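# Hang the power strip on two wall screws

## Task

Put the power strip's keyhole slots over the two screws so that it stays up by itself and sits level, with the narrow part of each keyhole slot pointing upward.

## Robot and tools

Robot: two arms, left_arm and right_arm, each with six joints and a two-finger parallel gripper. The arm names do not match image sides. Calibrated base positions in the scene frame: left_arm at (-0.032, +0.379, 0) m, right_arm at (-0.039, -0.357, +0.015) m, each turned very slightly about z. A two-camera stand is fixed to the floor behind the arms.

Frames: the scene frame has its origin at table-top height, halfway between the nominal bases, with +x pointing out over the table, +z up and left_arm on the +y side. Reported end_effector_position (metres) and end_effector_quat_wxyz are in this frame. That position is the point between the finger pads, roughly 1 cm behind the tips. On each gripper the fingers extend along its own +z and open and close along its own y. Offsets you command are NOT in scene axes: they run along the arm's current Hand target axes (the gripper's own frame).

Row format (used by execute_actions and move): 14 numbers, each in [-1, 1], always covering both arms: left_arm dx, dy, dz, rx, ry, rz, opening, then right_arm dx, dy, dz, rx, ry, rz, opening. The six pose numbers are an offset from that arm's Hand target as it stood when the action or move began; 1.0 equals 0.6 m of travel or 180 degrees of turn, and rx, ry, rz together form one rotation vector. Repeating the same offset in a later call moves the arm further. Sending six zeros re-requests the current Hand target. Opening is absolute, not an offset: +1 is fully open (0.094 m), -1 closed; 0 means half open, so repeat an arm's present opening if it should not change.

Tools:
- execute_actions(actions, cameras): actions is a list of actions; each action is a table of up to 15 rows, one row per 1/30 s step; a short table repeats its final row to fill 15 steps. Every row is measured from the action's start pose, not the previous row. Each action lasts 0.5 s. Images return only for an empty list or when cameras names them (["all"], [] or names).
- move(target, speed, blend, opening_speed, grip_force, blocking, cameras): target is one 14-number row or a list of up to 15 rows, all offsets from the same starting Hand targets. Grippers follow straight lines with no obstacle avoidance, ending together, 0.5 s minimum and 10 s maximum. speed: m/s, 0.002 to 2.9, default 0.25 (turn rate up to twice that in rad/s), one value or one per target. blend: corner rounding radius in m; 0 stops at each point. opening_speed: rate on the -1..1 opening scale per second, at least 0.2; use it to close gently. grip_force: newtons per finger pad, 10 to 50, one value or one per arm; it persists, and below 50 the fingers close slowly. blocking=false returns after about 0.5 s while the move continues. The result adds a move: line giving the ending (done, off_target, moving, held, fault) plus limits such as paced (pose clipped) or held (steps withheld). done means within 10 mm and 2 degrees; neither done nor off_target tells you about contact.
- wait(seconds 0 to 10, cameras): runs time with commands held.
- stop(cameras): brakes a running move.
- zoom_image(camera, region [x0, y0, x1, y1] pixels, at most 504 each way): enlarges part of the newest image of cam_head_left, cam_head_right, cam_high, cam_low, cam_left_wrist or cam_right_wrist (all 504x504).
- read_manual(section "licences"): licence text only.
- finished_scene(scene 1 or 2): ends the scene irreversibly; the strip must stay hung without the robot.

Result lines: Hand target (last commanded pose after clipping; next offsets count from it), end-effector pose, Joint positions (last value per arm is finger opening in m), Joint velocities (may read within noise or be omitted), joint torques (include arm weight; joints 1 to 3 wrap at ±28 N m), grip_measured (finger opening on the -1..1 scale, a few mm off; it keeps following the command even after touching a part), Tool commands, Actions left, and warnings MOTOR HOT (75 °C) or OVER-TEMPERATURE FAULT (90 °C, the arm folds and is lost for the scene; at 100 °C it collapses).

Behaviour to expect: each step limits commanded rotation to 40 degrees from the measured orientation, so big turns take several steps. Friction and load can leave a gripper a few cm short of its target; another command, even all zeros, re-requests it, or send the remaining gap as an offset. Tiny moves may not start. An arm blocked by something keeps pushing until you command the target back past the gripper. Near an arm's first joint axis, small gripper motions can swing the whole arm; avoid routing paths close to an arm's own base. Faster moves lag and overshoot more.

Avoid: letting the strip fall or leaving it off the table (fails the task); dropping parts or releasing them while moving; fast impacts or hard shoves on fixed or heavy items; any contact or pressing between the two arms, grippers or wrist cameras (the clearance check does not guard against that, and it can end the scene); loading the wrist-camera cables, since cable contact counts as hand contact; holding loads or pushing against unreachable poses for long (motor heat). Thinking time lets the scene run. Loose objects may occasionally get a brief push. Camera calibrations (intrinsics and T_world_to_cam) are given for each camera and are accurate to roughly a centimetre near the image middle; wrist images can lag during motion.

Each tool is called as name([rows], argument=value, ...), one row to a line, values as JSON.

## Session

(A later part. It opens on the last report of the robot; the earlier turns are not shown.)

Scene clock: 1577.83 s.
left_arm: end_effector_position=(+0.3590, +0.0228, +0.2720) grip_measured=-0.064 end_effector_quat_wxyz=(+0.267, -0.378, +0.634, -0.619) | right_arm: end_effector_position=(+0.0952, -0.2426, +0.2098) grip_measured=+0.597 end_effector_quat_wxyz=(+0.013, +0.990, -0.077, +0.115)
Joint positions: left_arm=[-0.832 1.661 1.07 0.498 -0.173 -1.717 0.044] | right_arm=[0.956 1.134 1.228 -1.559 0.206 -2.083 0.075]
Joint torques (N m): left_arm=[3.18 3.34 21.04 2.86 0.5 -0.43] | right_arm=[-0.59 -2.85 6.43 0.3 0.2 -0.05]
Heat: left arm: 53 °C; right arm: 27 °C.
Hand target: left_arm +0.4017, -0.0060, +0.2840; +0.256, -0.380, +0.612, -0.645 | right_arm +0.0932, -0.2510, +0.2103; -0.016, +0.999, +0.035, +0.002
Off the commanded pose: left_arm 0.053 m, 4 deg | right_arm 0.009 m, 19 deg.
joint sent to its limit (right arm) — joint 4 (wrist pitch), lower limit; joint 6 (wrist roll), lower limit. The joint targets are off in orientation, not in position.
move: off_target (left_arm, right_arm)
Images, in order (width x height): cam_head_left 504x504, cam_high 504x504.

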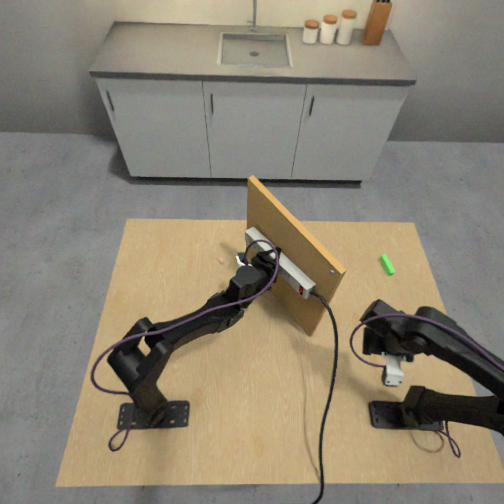

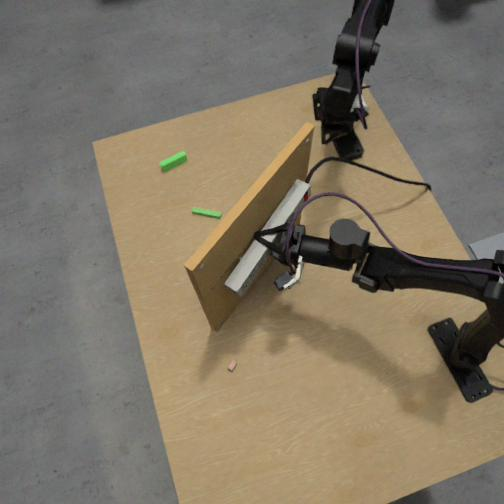

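move([
  [0.008,-0.061,-0.12,0.03,0.053,0.038,-1,0,0,0,0,0,0,0.6],
  [0.008,-0.061,-0.12,0.03,0.053,0.038,-1,0,0,0,0,0,0,0.6],
  [0.008,-0.061,-0.025,0.03,0.053,0.038,-1,0,0,0,0,0,0,0.6],
], speed=0.1, cameras=["cam_high"])

zoom_image(camera="cam_high", region=[200, 180, 320, 300])

Scene clock: 1614.17 s.
left_arm: end_effector_position=(+0.3575, +0.0238, +0.2771) grip_measured=-0.064 end_effector_quat_wxyz=(+0.230, -0.280, +0.678, -0.640) | right_arm: end_effector_position=(+0.0952, -0.2426, +0.2098) grip_measured=+0.597 end_effector_quat_wxyz=(+0.013, +0.990, -0.077, +0.115)
Joint positions: left_arm=[-0.725 1.65 1.062 0.512 0.142 -1.607 0.044] | right_arm=[0.956 1.134 1.228 -1.559 0.206 -2.083 0.075]
Joint torques (N m): left_arm=[-0.28 -1.09 18.69 3.49 -0.47 -0.37] | right_arm=[-0.58 -2.85 6.43 0.3 0.2 -0.05]
Heat: left arm: 57 °C; right arm: 27 °C.
Hand target: left_arm +0.3918, +0.0034, +0.3212; +0.259, -0.276, +0.622, -0.686 | right_arm +0.0932, -0.2510, +0.2103; -0.016, +0.999, +0.035, +0.002
Off the commanded pose: left_arm 0.060 m, 9 deg | right_arm 0.009 m, 19 deg.
joint sent to its limit (right arm) — joint 4 (wrist pitch), lower limit; joint 6 (wrist roll), lower limit. The joint targets are off in orientation, not in position.
move: off_target (left_arm, right_arm)
Images, in order (width x height): cam_high 504x504.

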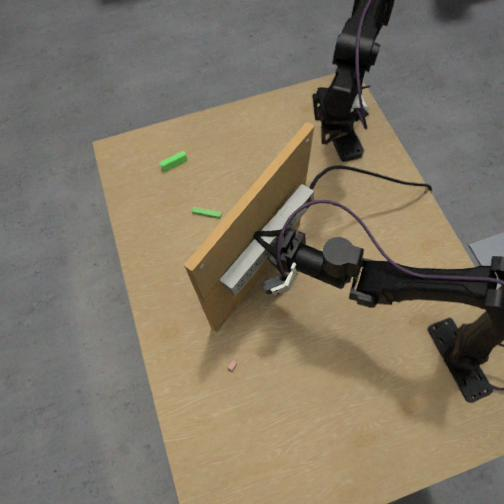

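Scaled by 4.200 from the camera's 504x504 image, which has a finer 720x720 frame.

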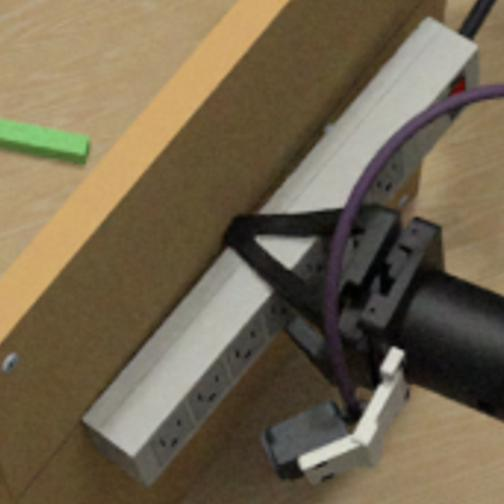

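move([
  [-0.006,-0.008,-0.1,0,-0.01,-0.022,-1,0,0,0,0,0,0,0.6],
  [-0.006,-0.008,-0.1,0,-0.01,-0.022,-1,0,0,0,0,0,0,0.6],
  [-0.006,-0.008,0.0,0,-0.01,-0.022,-1,0,0,0,0,0,0,0.6],
], speed=0.1, cameras=["cam_high"])

zoom_image(camera="cam_high", region=[200, 180, 320, 300])

Scene clock: 1624.77 s.
left_arm: end_effector_position=(+0.3582, +0.0236, +0.2869) grip_measured=-0.064 end_effector_quat_wxyz=(+0.216, -0.296, +0.662, -0.654) | right_arm: end_effector_position=(+0.0952, -0.2426, +0.2098) grip_measured=+0.597 end_effector_quat_wxyz=(+0.013, +0.990, -0.077, +0.115)
Joint positions: left_arm=[-0.727 1.646 1.073 0.522 0.136 -1.665 0.044] | right_arm=[0.956 1.134 1.228 -1.559 0.206 -2.083 0.075]
Joint torques (N m): left_arm=[-0.5 -0.99 19.22 3.21 -0.71 -0.48] | right_arm=[-0.58 -2.85 6.43 0.3 0.2 -0.05]
Heat: left arm: 59 °C; right arm: 27 °C.
Hand target: left_arm +0.3944, +0.0065, +0.3259; +0.246, -0.308, +0.608, -0.690 | right_arm +0.0932, -0.2510, +0.2103; -0.016, +0.999, +0.035, +0.002
Off the commanded pose: left_arm 0.056 m, 8 deg | right_arm 0.009 m, 19 deg.
joint sent to its limit (right arm) — joint 4 (wrist pitch), lower limit; joint 6 (wrist roll), lower limit. The joint targets are off in orientation, not in position.
move: off_target (left_arm, right_arm)
Images, in order (width x height): cam_high 504x504.

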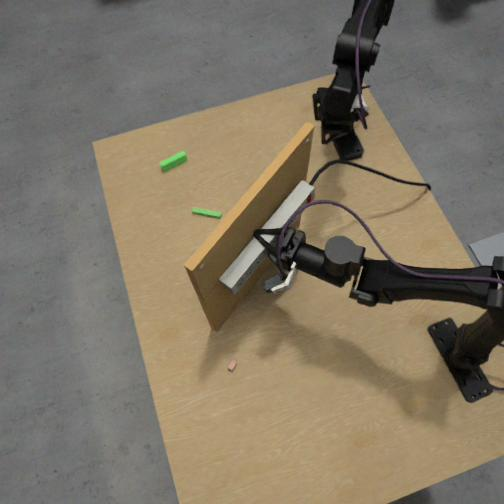

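Scaled by 4.200 from the camera's 504x504 image, which has a finer 720x720 frame.

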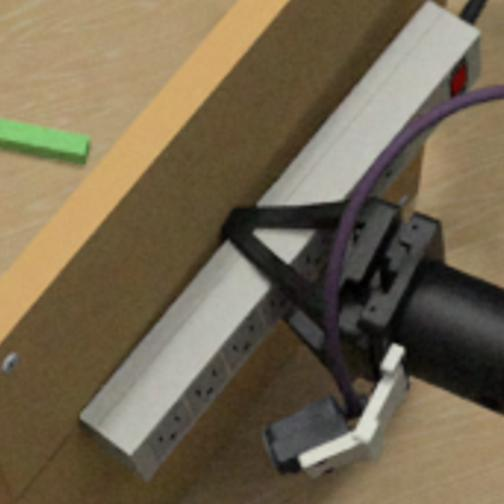

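move([
  [-0.03,0.0,-0.02,0,0,-0.006,-1,0,0,0,0,0,0,0.6],
  [-0.045,0.015,-0.015,0,0,-0.006,-1,0,0,0,0,0,0,0.6],
  [-0.01,0.03,-0.015,0,0,-0.006,-1,0,0,0,0,0,0,0.6],
  [0.01,0.02,-0.015,0,0,-0.006,-1,0,0,0,0,0,0,0.6],
  [-0.02,0.01,-0.015,0,0,-0.006,-1,0,0,0,0,0,0,0.6],
  [-0.04,0.025,-0.015,0,0,-0.006,-1,0,0,0,0,0,0,0.6],
  [-0.01,0.04,-0.015,-0.005,0,-0.006,-1,0,0,0,0,0,0,0.6],
  [0.0,0.03,-0.015,-0.005,0,-0.006,-1,0,0,0,0,0,0,0.6],
  [-0.02,0.02,0.0,-0.005,0,-0.006,-1,0,0,0,0,0,0,0.6],
], speed=0.1, blend=0.005, cameras=["cam_high"])

zoom_image(camera="cam_high", region=[200, 180, 320, 300])

Scene clock: 1643.23 s.
left_arm: end_effector_position=(+0.3588, +0.0237, +0.2868) grip_measured=-0.064 end_effector_quat_wxyz=(+0.195, -0.277, +0.665, -0.666) | right_arm: end_effector_position=(+0.0952, -0.2426, +0.2098) grip_measured=+0.597 end_effector_quat_wxyz=(+0.013, +0.990, -0.077, +0.115)
Joint positions: left_arm=[-0.694 1.659 1.074 0.547 0.231 -1.672 0.044] | right_arm=[0.956 1.134 1.228 -1.559 0.206 -2.083 0.075]
Joint torques (N m): left_arm=[-0.66 -0.65 17.68 3.11 -1.4 -0.65] | right_arm=[-0.58 -2.86 6.43 0.3 0.2 -0.05]
Heat: left arm: 60 °C; right arm: 27 °C.
Hand target: left_arm +0.4023, +0.0133, +0.3125; +0.237, -0.316, +0.610, -0.687 | right_arm +0.0932, -0.2510, +0.2103; -0.016, +0.999, +0.035, +0.002
Off the commanded pose: left_arm 0.052 m, 9 deg | right_arm 0.009 m, 19 deg.
joint sent to its limit (right arm) — joint 4 (wrist pitch), lower limit; joint 6 (wrist roll), lower limit. The joint targets are off in orientation, not in position.
move: off_target (left_arm, right_arm); blend cut to 0.0042 m at target 7, 0.0042 m at target 8
Images, in order (width x height): cam_high 504x504.

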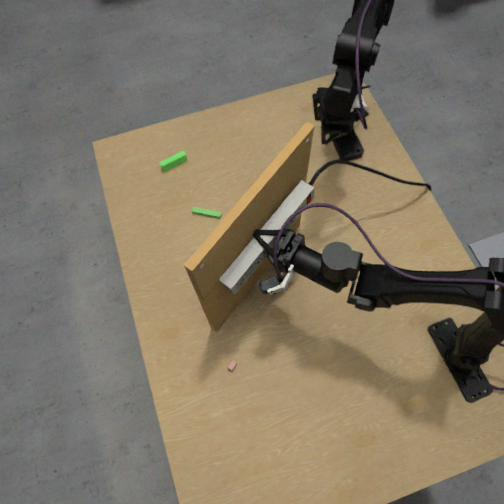

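Scaled by 4.200 from the camera's 504x504 image, which has a finer 720x720 frame.

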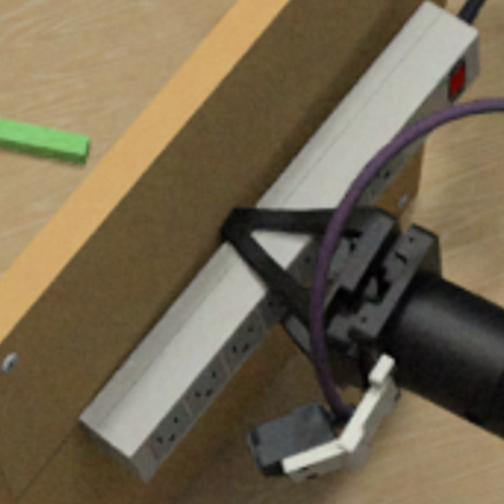

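move([
  [0.005,0.0,-0.1,0,0,-0.006,-1,0,0,0,0,0,0,0.6],
  [0.005,0.0,-0.1,0,0,-0.006,-1,0,0,0,0,0,0,0.6],
  [0.005,-0.018,-0.1,0,0,-0.006,-1,0,0,0,0,0,0,0.6],
  [0.003,-0.018,-0.01,0,0,-0.006,-1,0,0,0,0,0,0,0.6],
], speed=0.12, cameras=["cam_high"])

zoom_image(camera="cam_high", region=[200, 180, 320, 300])

Scene clock: 1654.13 s.
left_arm: end_effector_position=(+0.3662, +0.0294, +0.2897) grip_measured=-0.064 end_effector_quat_wxyz=(+0.202, -0.309, +0.655, -0.660) | right_arm: end_effector_position=(+0.0952, -0.2426, +0.2098) grip_measured=+0.597 end_effector_quat_wxyz=(+0.013, +0.990, -0.077, +0.115)
Joint positions: left_arm=[-0.698 1.653 1.09 0.513 0.167 -1.706 0.044] | right_arm=[0.956 1.134 1.228 -1.559 0.206 -2.083 0.075]
Joint torques (N m): left_arm=[-0.66 -2.51 17.46 3.03 -0.77 -0.44] | right_arm=[-0.58 -2.85 6.43 0.3 0.2 -0.05]
Heat: left arm: 59 °C; right arm: 27 °C.
Hand target: left_arm +0.3973, +0.0177, +0.3230; +0.230, -0.321, +0.607, -0.689 | right_arm +0.0932, -0.2510, +0.2103; -0.016, +0.999, +0.035, +0.002
Off the commanded pose: left_arm 0.047 m, 7 deg | right_arm 0.009 m, 19 deg.
joint sent to its limit (right arm) — joint 4 (wrist pitch), lower limit; joint 6 (wrist roll), lower limit. The joint targets are off in orientation, not in position.
move: off_target (left_arm, right_arm)
Images, in order (width x height): cam_high 504x504.

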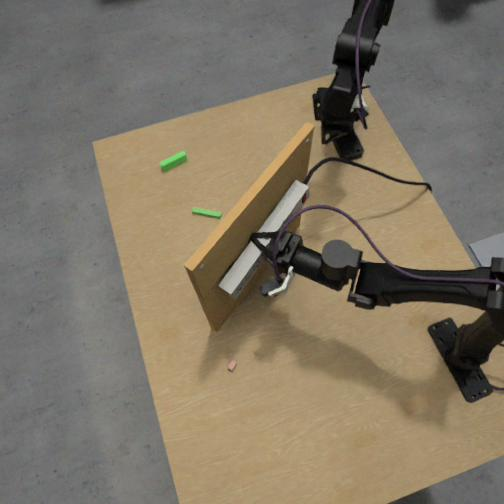

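Scaled by 4.200 from the camera's 504x504 image, which has a finer 720x720 frame.

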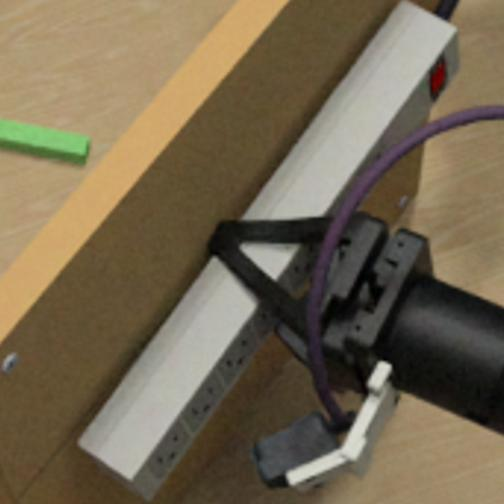

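move([
  [0.0,0.012,-0.09,0,0,0.02,-1,0,0,0,0,0,0,0.6],
  [0.0,0.012,-0.09,0,0,0.02,-1,0,0,0,0,0,0,0.6],
  [0.0,0.012,0.0,0,0,0.02,-1,0,0,0,0,0,0,0.6],
], speed=0.12, cameras=["cam_high"])

zoom_image(camera="cam_high", region=[200, 180, 320, 300])

Scene clock: 1665.40 s.
left_arm: end_effector_position=(+0.3675, +0.0301, +0.2818) grip_measured=-0.064 end_effector_quat_wxyz=(+0.224, -0.294, +0.662, -0.652) | right_arm: end_effector_position=(+0.0952, -0.2426, +0.2098) grip_measured=+0.597 end_effector_quat_wxyz=(+0.013, +0.990, -0.077, +0.115)
Joint positions: left_arm=[-0.7 1.664 1.069 0.545 0.154 -1.65 0.044] | right_arm=[0.956 1.134 1.228 -1.559 0.206 -2.083 0.075]
Joint torques (N m): left_arm=[-0.76 -2.76 17.65 3.03 -0.68 -0.38] | right_arm=[-0.59 -2.85 6.43 0.3 0.2 -0.05]
Heat: left arm: 60 °C; right arm: 27 °C.
Hand target: left_arm +0.3968, +0.0166, +0.3158; +0.252, -0.302, +0.617, -0.682 | right_arm +0.0932, -0.2510, +0.2103; -0.016, +0.999, +0.035, +0.002
Off the commanded pose: left_arm 0.047 m, 7 deg | right_arm 0.009 m, 19 deg.
joint sent to its limit (right arm) — joint 4 (wrist pitch), lower limit; joint 6 (wrist roll), lower limit. The joint targets are off in orientation, not in position.
move: off_target (left_arm, right_arm)
Images, in order (width x height): cam_high 504x504.

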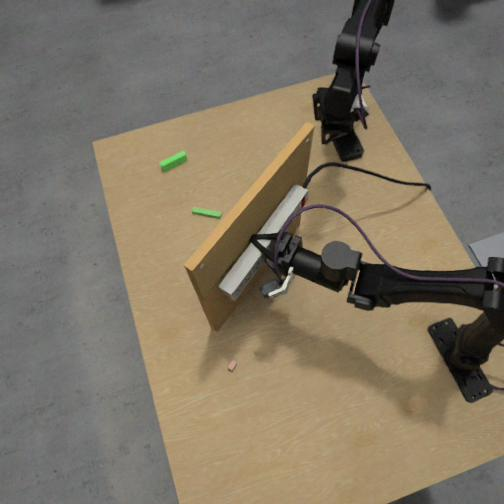

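Scaled by 4.200 from the camera's 504x504 image, which has a finer 720x720 frame.

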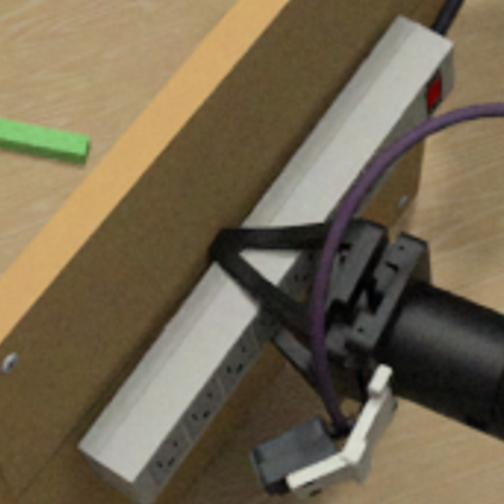

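wait(seconds=0.1, cameras=["cam_head_left","cam_head_right"])

zoom_image(camera="cam_head_left", region=[225, 200, 345, 320])

zoom_image(camera="cam_head_right", region=[225, 200, 345, 320])

Scene clock: 1675.73 s.
left_arm: end_effector_position=(+0.3674, +0.0301, +0.2818) grip_measured=-0.064 end_effector_quat_wxyz=(+0.224, -0.294, +0.662, -0.652) | right_arm: end_effector_position=(+0.0952, -0.2426, +0.2098) grip_measured=+0.597 end_effector_quat_wxyz=(+0.013, +0.990, -0.077, +0.115)
Joint positions: left_arm=[-0.7 1.664 1.069 0.545 0.154 -1.65 0.044] | right_arm=[0.956 1.134 1.228 -1.559 0.206 -2.083 0.075]
Joint torques (N m): left_arm=[-0.77 -2.59 17.66 3 -0.69 -0.41] | right_arm=[-0.58 -2.85 6.43 0.3 0.2 -0.05]
Heat: left arm: 59 °C; right arm: 27 °C.
Hand target: left_arm +0.3968, +0.0165, +0.3158; +0.251, -0.302, +0.617, -0.682 | right_arm +0.0932, -0.2510, +0.2103; -0.016, +0.999, +0.035, +0.002
Tool commands: left_gripper/opening=-1.0 right_gripper/opening=+0.6
Off the commanded pose: left_arm 0.047 m, 7 deg | right_arm 0.009 m, 19 deg.
wait: 0.10 s; at rest from the start
Images, in order (width x height): cam_head_left 504x504, cam_head_right 504x504.

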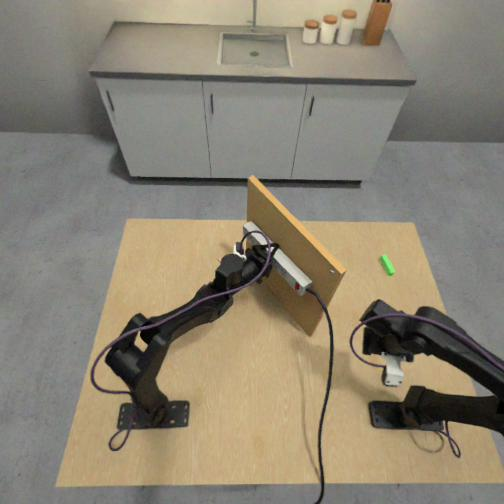

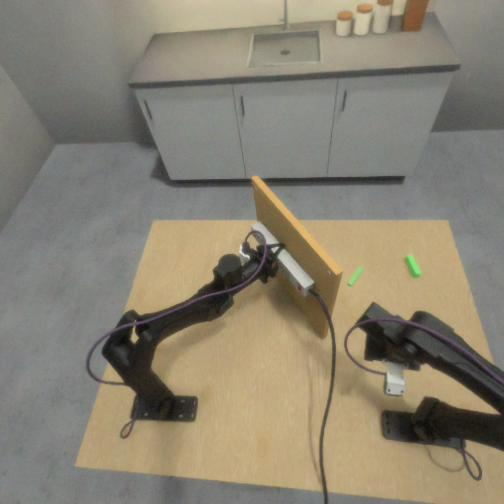

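Scaled by 4.200 from the camera's 504x504 image, which has a finer 720x720 frame.

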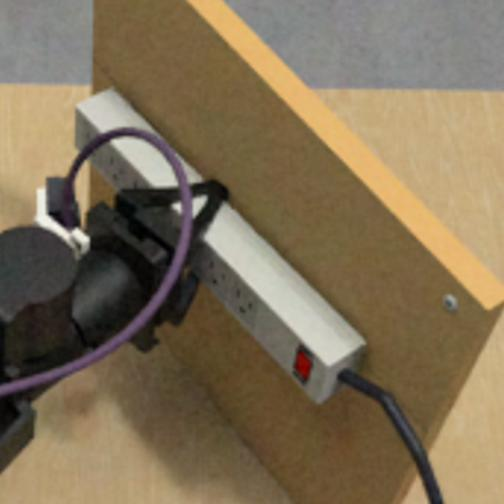

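Scaled by 4.200 from the camera's 504x504 image, which has a finer 720x720 frame.

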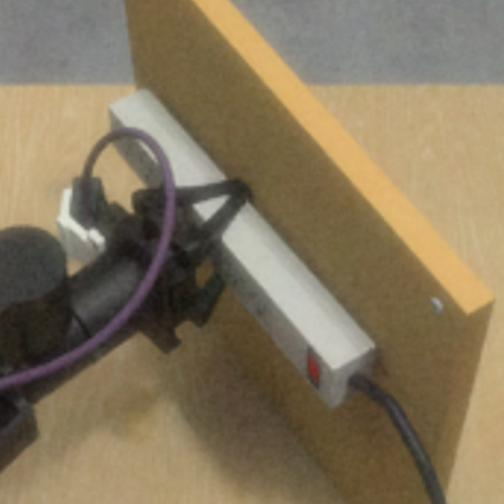

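move([
  [0.0,0.0,-0.03,0,0.05,0.0,-1,0,0,0,0,0,0,0.6],
  [0.0,0.0,0.0,0,0.05,-0.02,-1,0,0,0,0,0,0,0.6],
  [0.0,0.0,0.01,0,0.06,0.03,-1,0,0,0,0,0,0,0.6],
], speed=0.08, cameras=["cam_head_left","cam_head_right","cam_high"])

zoom_image(camera="cam_head_left", region=[225, 200, 345, 320])

zoom_image(camera="cam_high", region=[200, 180, 320, 300])

Scene clock: 1698.33 s.
left_arm: end_effector_position=(+0.3714, +0.0328, +0.2819) grip_measured=-0.064 end_effector_quat_wxyz=(+0.171, -0.213, +0.691, -0.670) | right_arm: end_effector_position=(+0.0952, -0.2426, +0.2098) grip_measured=+0.597 end_effector_quat_wxyz=(+0.013, +0.990, -0.077, +0.115)
Joint positions: left_arm=[-0.592 1.711 1.12 0.54 0.462 -1.597 0.044] | right_arm=[0.956 1.134 1.228 -1.559 0.206 -2.083 0.075]
Joint torques (N m): left_arm=[-2.96 -3.1 17.33 3.12 -1.04 -0.07] | right_arm=[-0.58 -2.85 6.43 0.3 0.2 -0.05]
Heat: left arm: 58 °C; right arm: 27 °C.
Hand target: left_arm +0.4011, +0.0124, +0.3164; +0.224, -0.207, +0.651, -0.695 | right_arm +0.0932, -0.2510, +0.2103; -0.016, +0.999, +0.035, +0.002
Off the commanded pose: left_arm 0.050 m, 8 deg | right_arm 0.009 m, 19 deg.
joint sent to its limit (right arm) — joint 4 (wrist pitch), lower limit; joint 6 (wrist roll), lower limit. The joint targets are off in orientation, not in position.
move: off_target (left_arm, right_arm)
Images, in order (width x height): cam_head_left 504x504, cam_head_right 504x504, cam_high 504x504.

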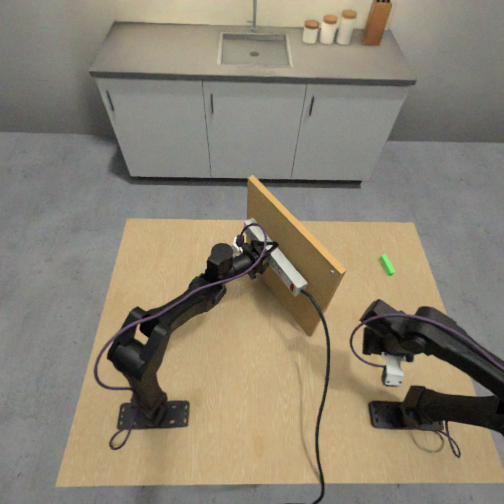

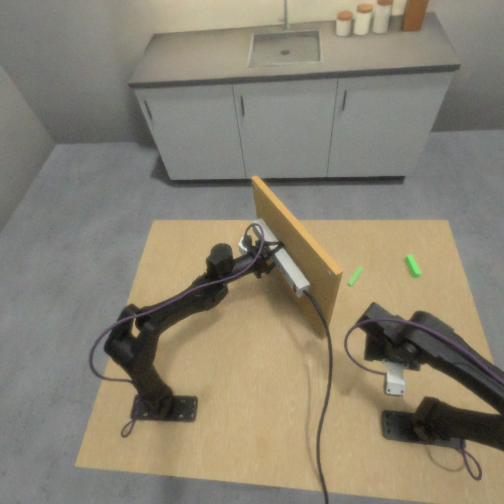

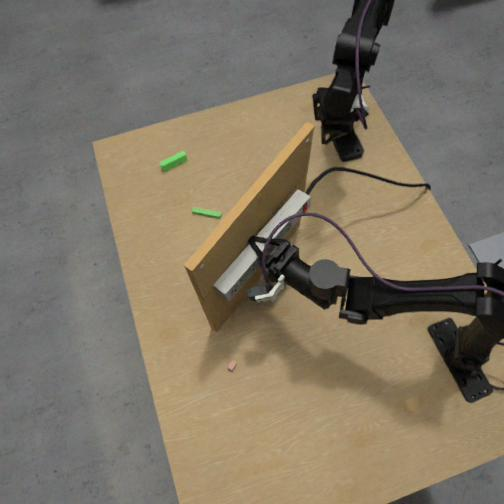

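Scaled by 4.200 from the camera's 504x504 image, which has a finer 720x720 frame.

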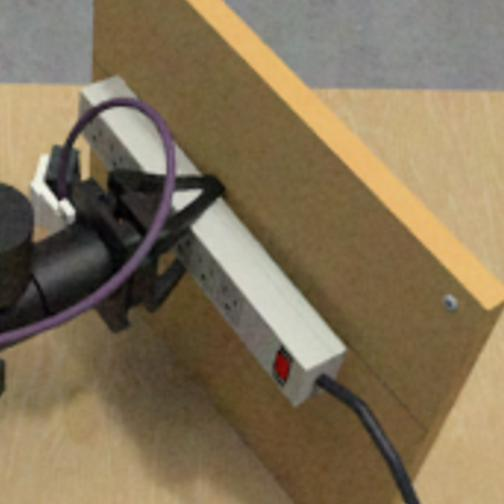

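Scaled by 4.200 from the camera's 504x504 image, which has a finer 720x720 frame.

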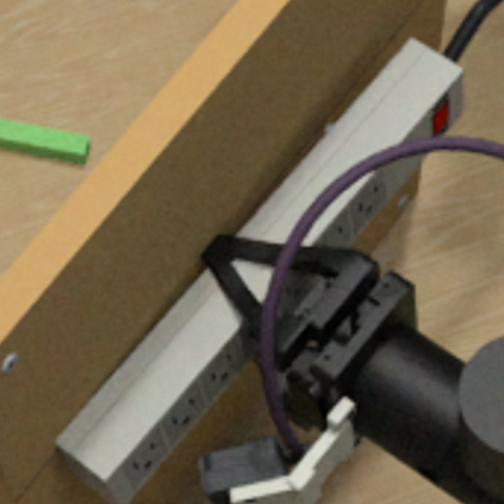

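move([
  [0.012,0.0,-0.1,0,-0.03,-0.02,-1,0,0,0,0,0,0,0.6],
  [0.012,0.0,-0.1,0,-0.03,-0.02,-1,0,0,0,0,0,0,0.6],
  [0.012,0.0,0.0,0,-0.03,-0.02,-1,0,0,0,0,0,0,0.6],
], speed=0.12, cameras=["cam_head_left","cam_head_right","cam_high"])

zoom_image(camera="cam_head_left", region=[225, 200, 345, 320])

zoom_image(camera="cam_high", region=[200, 180, 320, 300])

Scene clock: 1706.97 s.
left_arm: end_effector_position=(+0.3640, +0.0273, +0.2852) grip_measured=-0.064 end_effector_quat_wxyz=(+0.195, -0.245, +0.676, -0.667) | right_arm: end_effector_position=(+0.0952, -0.2426, +0.2098) grip_measured=+0.597 end_effector_quat_wxyz=(+0.013, +0.990, -0.077, +0.115)
Joint positions: left_arm=[-0.654 1.677 1.085 0.555 0.316 -1.623 0.044] | right_arm=[0.956 1.134 1.228 -1.559 0.206 -2.083 0.075]
Joint torques (N m): left_arm=[-2.52 -2.04 18.06 3 -1.15 -0.4] | right_arm=[-0.58 -2.86 6.43 0.3 0.2 -0.05]
Heat: left arm: 60 °C; right arm: 27 °C.
Hand target: left_arm +0.3952, +0.0083, +0.3164; +0.233, -0.260, +0.633, -0.691 | right_arm +0.0932, -0.2510, +0.2103; -0.016, +0.999, +0.035, +0.002
Off the commanded pose: left_arm 0.048 m, 7 deg | right_arm 0.009 m, 19 deg.
joint sent to its limit (right arm) — joint 4 (wrist pitch), lower limit; joint 6 (wrist roll), lower limit. The joint targets are off in orientation, not in position.
move: off_target (left_arm, right_arm)
Images, in order (width x height): cam_head_left 504x504, cam_head_right 504x504, cam_high 504x504.

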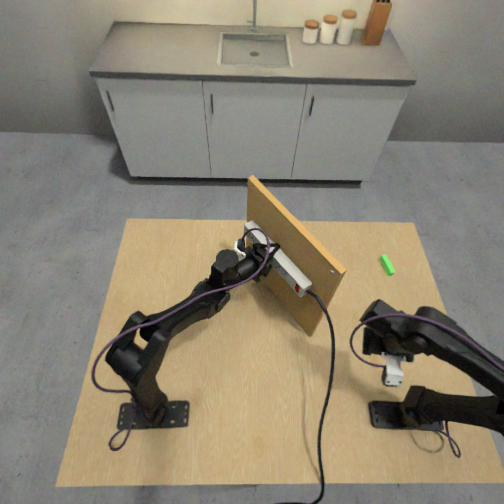

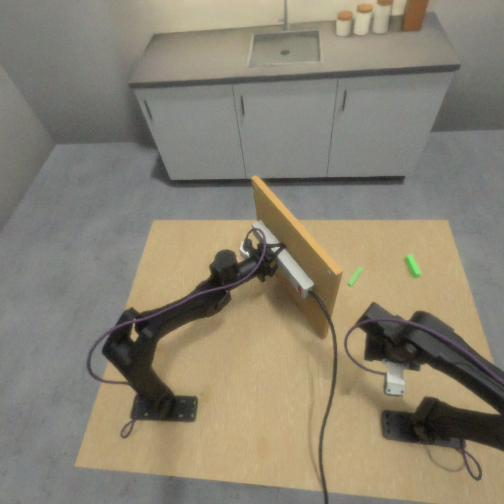

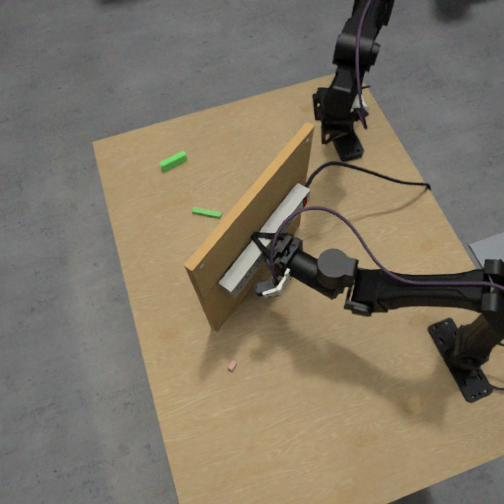

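Scaled by 4.200 from the camera's 504x504 image, which has a finer 720x720 frame.

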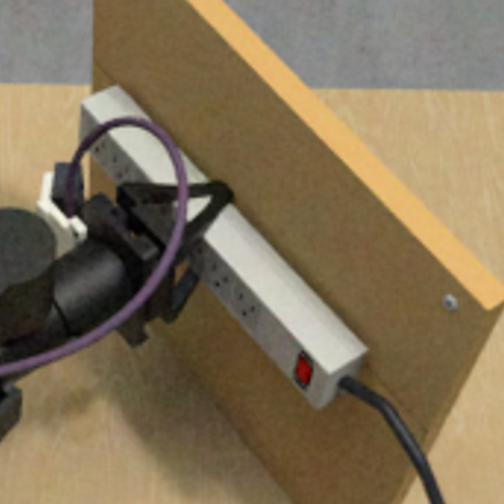

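Scaled by 4.200 from the camera's 504x504 image, which has a finer 720x720 frame.

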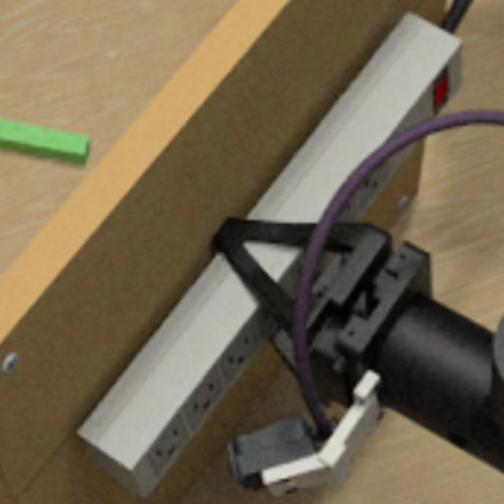

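move([
  [0.003,0.011,-0.09,0,0,0.006,-1,0,0,0,0,0,0,0.6],
  [0.003,0.011,-0.09,0,0,0.006,-1,0,0,0,0,0,0,0.6],
  [0.003,0.011,0.0,0,0,0.006,-1,0,0,0,0,0,0,0.6],
], speed=0.12, cameras=["cam_head_left","cam_high"])

zoom_image(camera="cam_head_left", region=[225, 200, 345, 320])

zoom_image(camera="cam_high", region=[200, 180, 320, 300])

Scene clock: 1728.03 s.
left_arm: end_effector_position=(+0.3627, +0.0262, +0.2758) grip_measured=-0.064 end_effector_quat_wxyz=(+0.199, -0.244, +0.679, -0.663) | right_arm: end_effector_position=(+0.0952, -0.2426, +0.2098) grip_measured=+0.597 end_effector_quat_wxyz=(+0.013, +0.990, -0.077, +0.115)
Joint positions: left_arm=[-0.661 1.685 1.062 0.579 0.304 -1.61 0.044] | right_arm=[0.956 1.134 1.228 -1.559 0.206 -2.083 0.075]
Joint torques (N m): left_arm=[-2.48 -2.15 18.28 2.98 -1.05 -0.28] | right_arm=[-0.59 -2.85 6.43 0.3 0.2 -0.05]
Heat: left arm: 60 °C; right arm: 27 °C.
Hand target: left_arm +0.3938, +0.0064, +0.3098; +0.239, -0.254, +0.636, -0.689 | right_arm +0.0932, -0.2510, +0.2103; -0.016, +0.999, +0.035, +0.002
Off the commanded pose: left_arm 0.050 m, 7 deg | right_arm 0.009 m, 19 deg.
joint sent to its limit (right arm) — joint 4 (wrist pitch), lower limit; joint 6 (wrist roll), lower limit. The joint targets are off in orientation, not in position.
move: off_target (left_arm, right_arm)
Images, in order (width x height): cam_head_left 504x504, cam_high 504x504.

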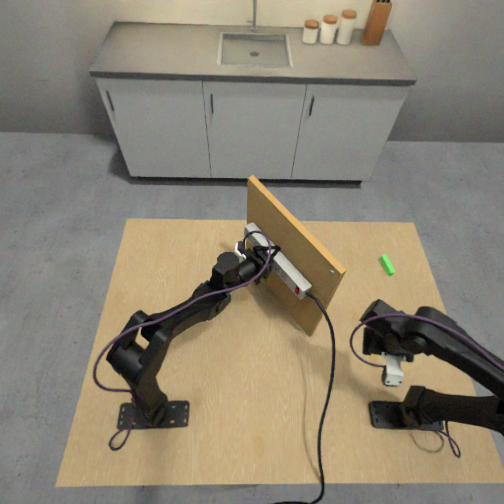

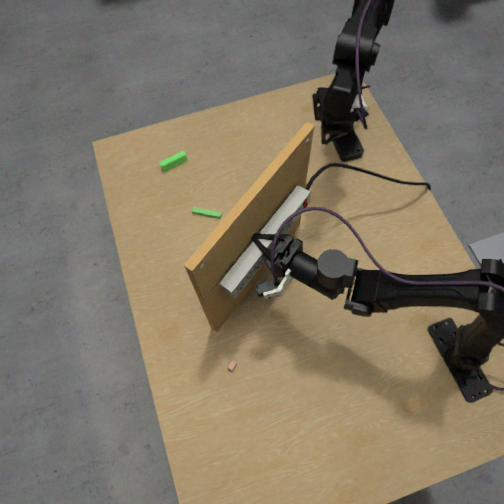

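Scaled by 4.200 from the camera's 504x504 image, which has a finer 720x720 frame.

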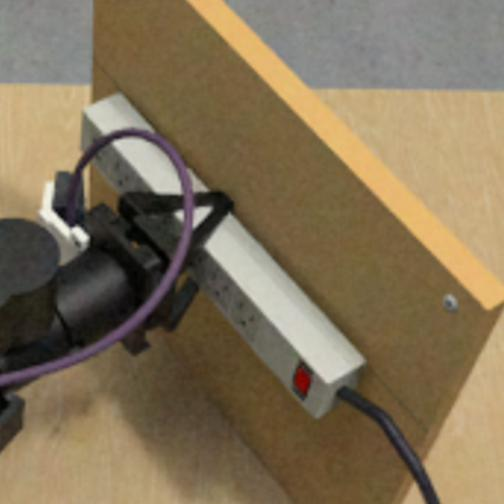

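Scaled by 4.200 from the camera's 504x504 image, which has a finer 720x720 frame.

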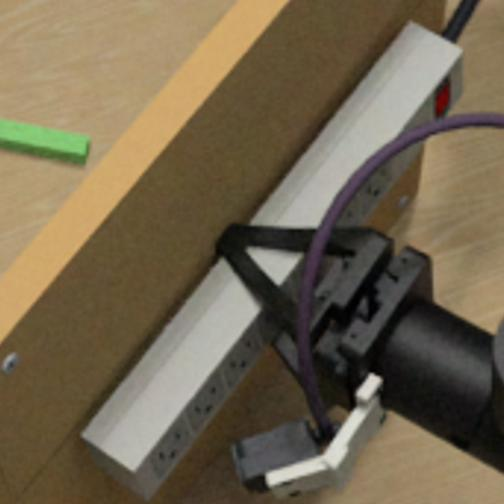

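move([
  [0.0,0.008,-0.09,0,0,0.0,-1,0,0,0,0,0,0,0.6],
  [0.0,0.008,-0.09,0,0,0.0,-1,0,0,0,0,0,0,0.6],
  [0.0,0.008,0.0,0,0,0.0,-1,0,0,0,0,0,0,0.6],
], speed=0.12, cameras=["cam_head_left","cam_high"])

zoom_image(camera="cam_head_left", region=[225, 200, 345, 320])

zoom_image(camera="cam_high", region=[200, 180, 320, 300])

Scene clock: 1739.97 s.
left_arm: end_effector_position=(+0.3622, +0.0256, +0.2707) grip_measured=-0.064 end_effector_quat_wxyz=(+0.200, -0.241, +0.680, -0.663) | right_arm: end_effector_position=(+0.0952, -0.2426, +0.2098) grip_measured=+0.597 end_effector_quat_wxyz=(+0.013, +0.990, -0.077, +0.115)
Joint positions: left_arm=[-0.662 1.694 1.048 0.603 0.307 -1.606 0.044] | right_arm=[0.956 1.134 1.228 -1.559 0.206 -2.083 0.075]
Joint torques (N m): left_arm=[-2.62 -2.62 18.28 2.93 -1.14 -0.36] | right_arm=[-0.58 -2.85 6.43 0.3 0.2 -0.05]
Heat: left arm: 60 °C; right arm: 27 °C.
Hand target: left_arm +0.3939, +0.0061, +0.3050; +0.239, -0.254, +0.636, -0.689 | right_arm +0.0932, -0.2510, +0.2103; -0.016, +0.999, +0.035, +0.002
Off the commanded pose: left_arm 0.051 m, 8 deg | right_arm 0.009 m, 19 deg.
joint sent to its limit (right arm) — joint 4 (wrist pitch), lower limit; joint 6 (wrist roll), lower limit. The joint targets are off in orientation, not in position.
move: off_target (left_arm, right_arm)
Images, in order (width x height): cam_head_left 504x504, cam_high 504x504.

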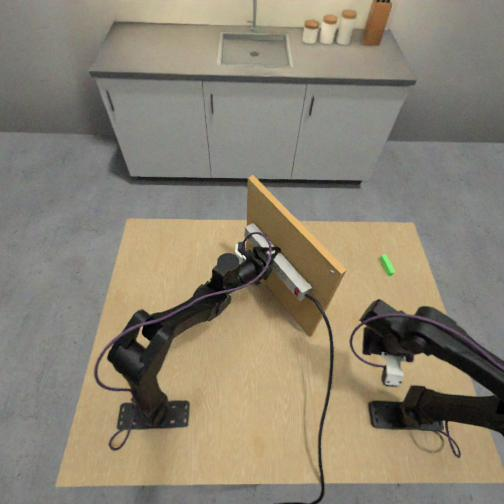

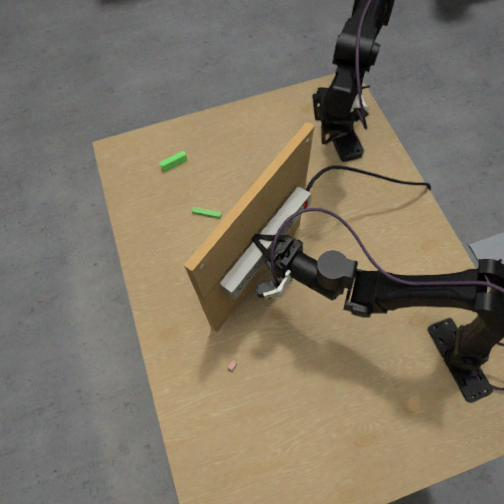

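Scaled by 4.200 from the camera's 504x504 image, which has a finer 720x720 frame.

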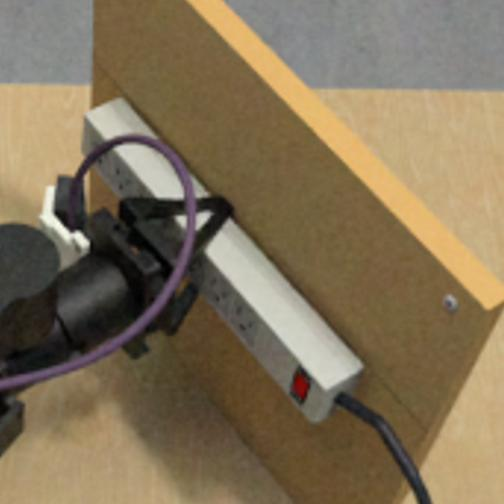

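Scaled by 4.200 from the camera's 504x504 image, which has a finer 720x720 frame.

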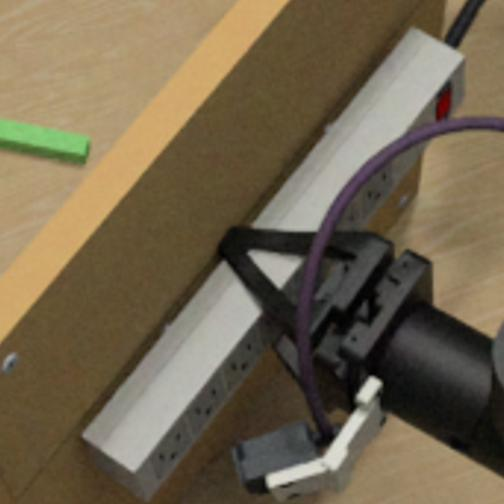

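move([
  [0.0,-0.021,-0.09,0,0,0.0,-1,0,0,0,0,0,0,0.6],
  [0.0,-0.021,-0.09,0,0,0.0,-1,0,0,0,0,0,0,0.6],
  [0.0,-0.021,0.0,0,0,0.0,-1,0,0,0,0,0,0,0.6],
], speed=0.12, cameras=["cam_head_left","cam_high"])

zoom_image(camera="cam_high", region=[200, 180, 320, 300])

Scene clock: 1753.00 s.
left_arm: end_effector_position=(+0.3604, +0.0253, +0.2819) grip_measured=-0.064 end_effector_quat_wxyz=(+0.196, -0.239, +0.685, -0.660) | right_arm: end_effector_position=(+0.0952, -0.2426, +0.2098) grip_measured=+0.597 end_effector_quat_wxyz=(+0.013, +0.990, -0.077, +0.115)
Joint positions: left_arm=[-0.661 1.672 1.083 0.535 0.318 -1.601 0.044] | right_arm=[0.956 1.134 1.228 -1.559 0.206 -2.083 0.075]
Joint torques (N m): left_arm=[-2.37 -2.19 17.94 3.16 -1.19 -0.41] | right_arm=[-0.58 -2.85 6.43 0.3 0.2 -0.05]
Heat: left arm: 59 °C; right arm: 27 °C.
Hand target: left_arm +0.3938, +0.0072, +0.3177; +0.239, -0.254, +0.636, -0.689 | right_arm +0.0932, -0.2510, +0.2103; -0.016, +0.999, +0.035, +0.002
Off the commanded pose: left_arm 0.052 m, 8 deg | right_arm 0.009 m, 19 deg.
joint sent to its limit (right arm) — joint 4 (wrist pitch), lower limit; joint 6 (wrist roll), lower limit. The joint targets are off in orientation, not in position.
move: off_target (left_arm, right_arm)
Images, in order (width x height): cam_head_left 504x504, cam_high 504x504.

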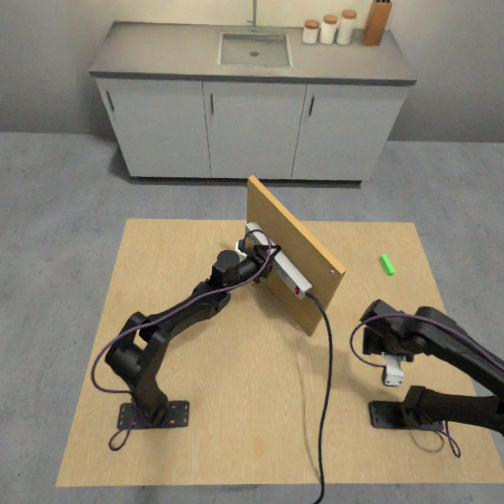

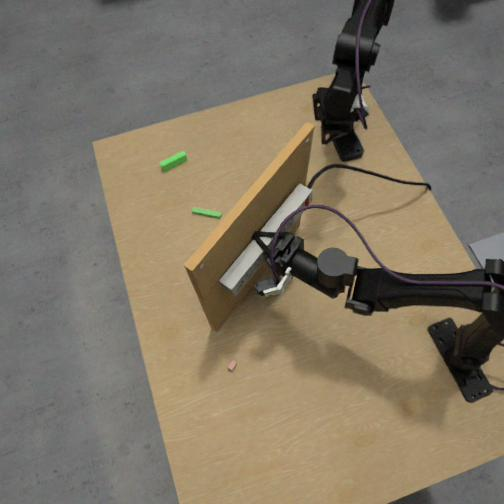

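Scaled by 4.200 from the camera's 504x504 image, which has a finer 720x720 frame.

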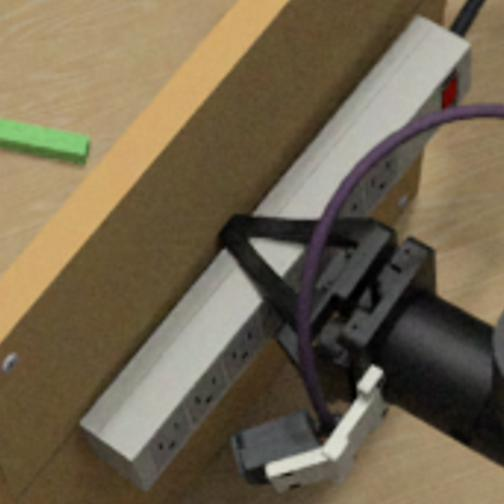

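move([
  [-0.002,-0.004,-0.09,0,0,-0.006,-1,0,0,0,0,0,0,0.6],
  [-0.002,-0.004,-0.09,0,0,-0.006,-1,0,0,0,0,0,0,0.6],
  [-0.002,-0.004,0.01,0,0,-0.006,-1,0,0,0,0,0,0,0.6],
], speed=0.12, cameras=["cam_high"])

zoom_image(camera="cam_high", region=[200, 180, 320, 300])

move([
  [-0.005,0,-0.09,0,0,0,-1,0,0,0,0,0,0,0.6],
  [-0.005,0,-0.09,0,0,0,-1,0,0,0,0,0,0,0.6],
  [-0.005,0,0.0,0,0,0,-1,0,0,0,0,0,0,0.6],
], speed=0.12, cameras=["cam_high"])

zoom_image(camera="cam_high", region=[200, 180, 320, 300])

Scene clock: 1766.67 s.
left_arm: end_effector_position=(+0.3607, +0.0255, +0.2829) grip_measured=-0.064 end_effector_quat_wxyz=(+0.183, -0.241, +0.688, -0.660) | right_arm: end_effector_position=(+0.0952, -0.2426, +0.2098) grip_measured=+0.597 end_effector_quat_wxyz=(+0.013, +0.990, -0.077, +0.115)
Joint positions: left_arm=[-0.652 1.672 1.098 0.508 0.342 -1.616 0.044] | right_arm=[0.956 1.134 1.228 -1.559 0.206 -2.083 0.075]
Joint torques (N m): left_arm=[-2.89 -1.68 18.71 3.29 -1.4 -0.5] | right_arm=[-0.59 -2.85 6.43 0.3 0.2 -0.05]
Heat: left arm: 60 °C; right arm: 27 °C.
Hand target: left_arm +0.3987, +0.0036, +0.3203; +0.233, -0.260, +0.633, -0.691 | right_arm +0.0932, -0.2510, +0.2103; -0.016, +0.999, +0.035, +0.002
Off the commanded pose: left_arm 0.058 m, 9 deg | right_arm 0.009 m, 19 deg.
joint sent to its limit (right arm) — joint 4 (wrist pitch), lower limit; joint 6 (wrist roll), lower limit. The joint targets are off in orientation, not in position.
move: off_target (left_arm, right_arm)
Images, in order (width x height): cam_high 504x504.

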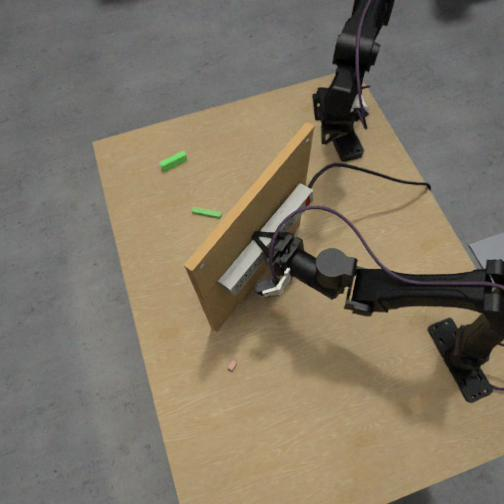

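Scaled by 4.200 from the camera's 504x504 image, which has a finer 720x720 frame.

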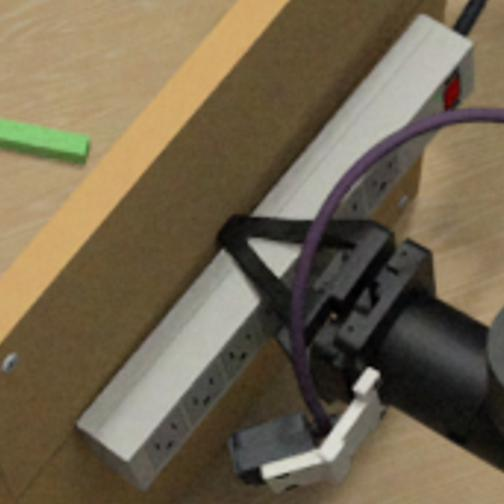

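Scene clock: 1768.57 s.
left_arm: end_effector_position=(+0.3641, +0.0282, +0.2759) grip_measured=-0.064 end_effector_quat_wxyz=(+0.181, -0.251, +0.693, -0.652) | right_arm: end_effector_position=(+0.0952, -0.2426, +0.2098) grip_measured=+0.597 end_effector_quat_wxyz=(+0.013, +0.990, -0.077, +0.115)
Joint positions: left_arm=[-0.646 1.677 1.099 0.487 0.338 -1.618 0.044] | right_arm=[0.956 1.134 1.228 -1.559 0.206 -2.083 0.075]
Joint torques (N m): left_arm=[-3.18 -2.1 18.44 3.51 -1.24 -0.46] | right_arm=[-0.59 -2.85 6.43 0.3 0.2 -0.05]
Heat: left arm: 60 °C; right arm: 27 °C.
Hand target: left_arm +0.4009, +0.0054, +0.3201; +0.233, -0.260, +0.633, -0.691 | right_arm +0.0932, -0.2510, +0.2103; -0.016, +0.999, +0.035, +0.002
Off the commanded pose: left_arm 0.062 m, 10 deg | right_arm 0.009 m, 19 deg.
joint sent to its limit (right arm) — joint 4 (wrist pitch), lower limit; joint 6 (wrist roll), lower limit. The joint targets are off in orientation, not in position.
move: off_target (left_arm, right_arm)
Images, in order (width x height): cam_high 504x504.

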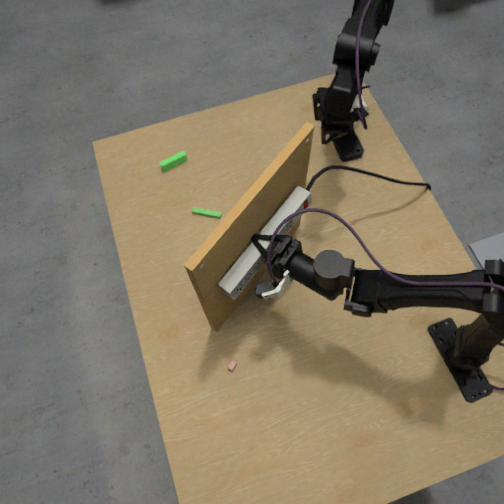

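Scaled by 4.200 from the camera's 504x504 image, which has a finer 720x720 frame.

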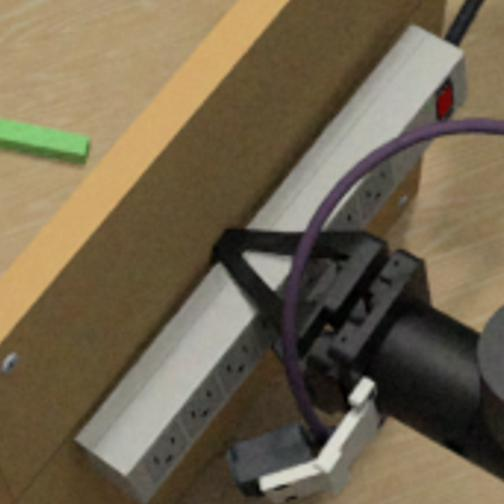

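move([
  [0.004,-0.012,-0.09,0,0,0,-1,0,0,0,0,0,0,0.6],
  [0.004,-0.012,-0.09,0.02,0,0,-1,0,0,0,0,0,0,0.6],
  [0.004,-0.012,0.0,0.02,0,0,-1,0,0,0,0,0,0,0.6],
], speed=0.15, cameras=["cam_high"])

zoom_image(camera="cam_high", region=[200, 180, 320, 300])

Scene clock: 1803.90 s.
left_arm: end_effector_position=(+0.3620, +0.0246, +0.2891) grip_measured=-0.064 end_effector_quat_wxyz=(+0.200, -0.231, +0.663, -0.684) | right_arm: end_effector_position=(+0.0952, -0.2426, +0.2098) grip_measured=+0.597 end_effector_quat_wxyz=(+0.013, +0.990, -0.077, +0.115)
Joint positions: left_arm=[-0.658 1.691 1.064 0.643 0.326 -1.627 0.044] | right_arm=[0.956 1.134 1.228 -1.559 0.206 -2.083 0.075]
Joint torques (N m): left_arm=[-2.69 -1.8 19.9 2.84 -1.33 -0.53] | right_arm=[-0.58 -2.85 6.43 0.3 0.2 -0.05]
Heat: left arm: 62 °C; right arm: 27 °C.
Hand target: left_arm +0.3992, +0.0047, +0.3275; +0.241, -0.253, +0.611, -0.710 | right_arm +0.0932, -0.2510, +0.2103; -0.016, +0.999, +0.035, +0.002
Off the commanded pose: left_arm 0.057 m, 9 deg | right_arm 0.009 m, 19 deg.
joint sent to its limit (right arm) — joint 4 (wrist pitch), lower limit; joint 6 (wrist roll), lower limit. The joint targets are off in orientation, not in position.
move: off_target (left_arm, right_arm)
Images, in order (width x height): cam_high 504x504.

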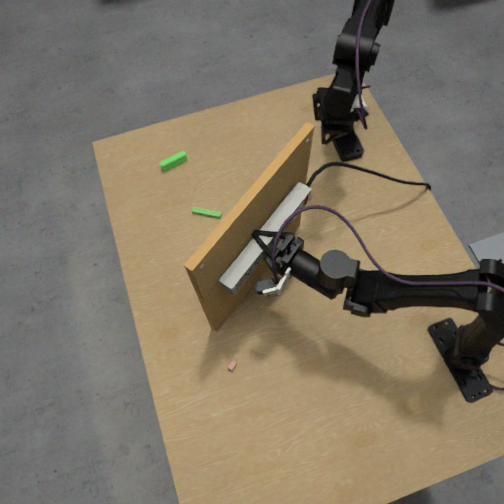

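Scaled by 4.200 from the camera's 504x504 image, which has a finer 720x720 frame.

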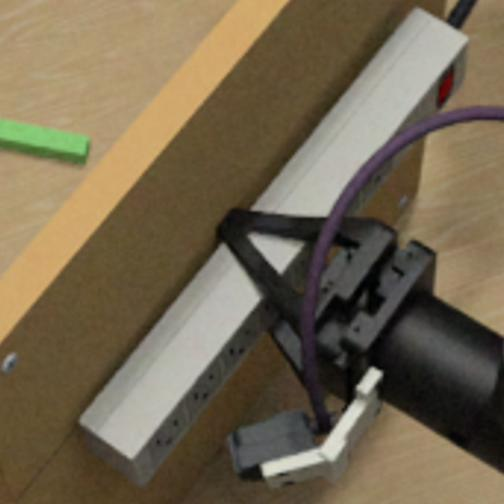

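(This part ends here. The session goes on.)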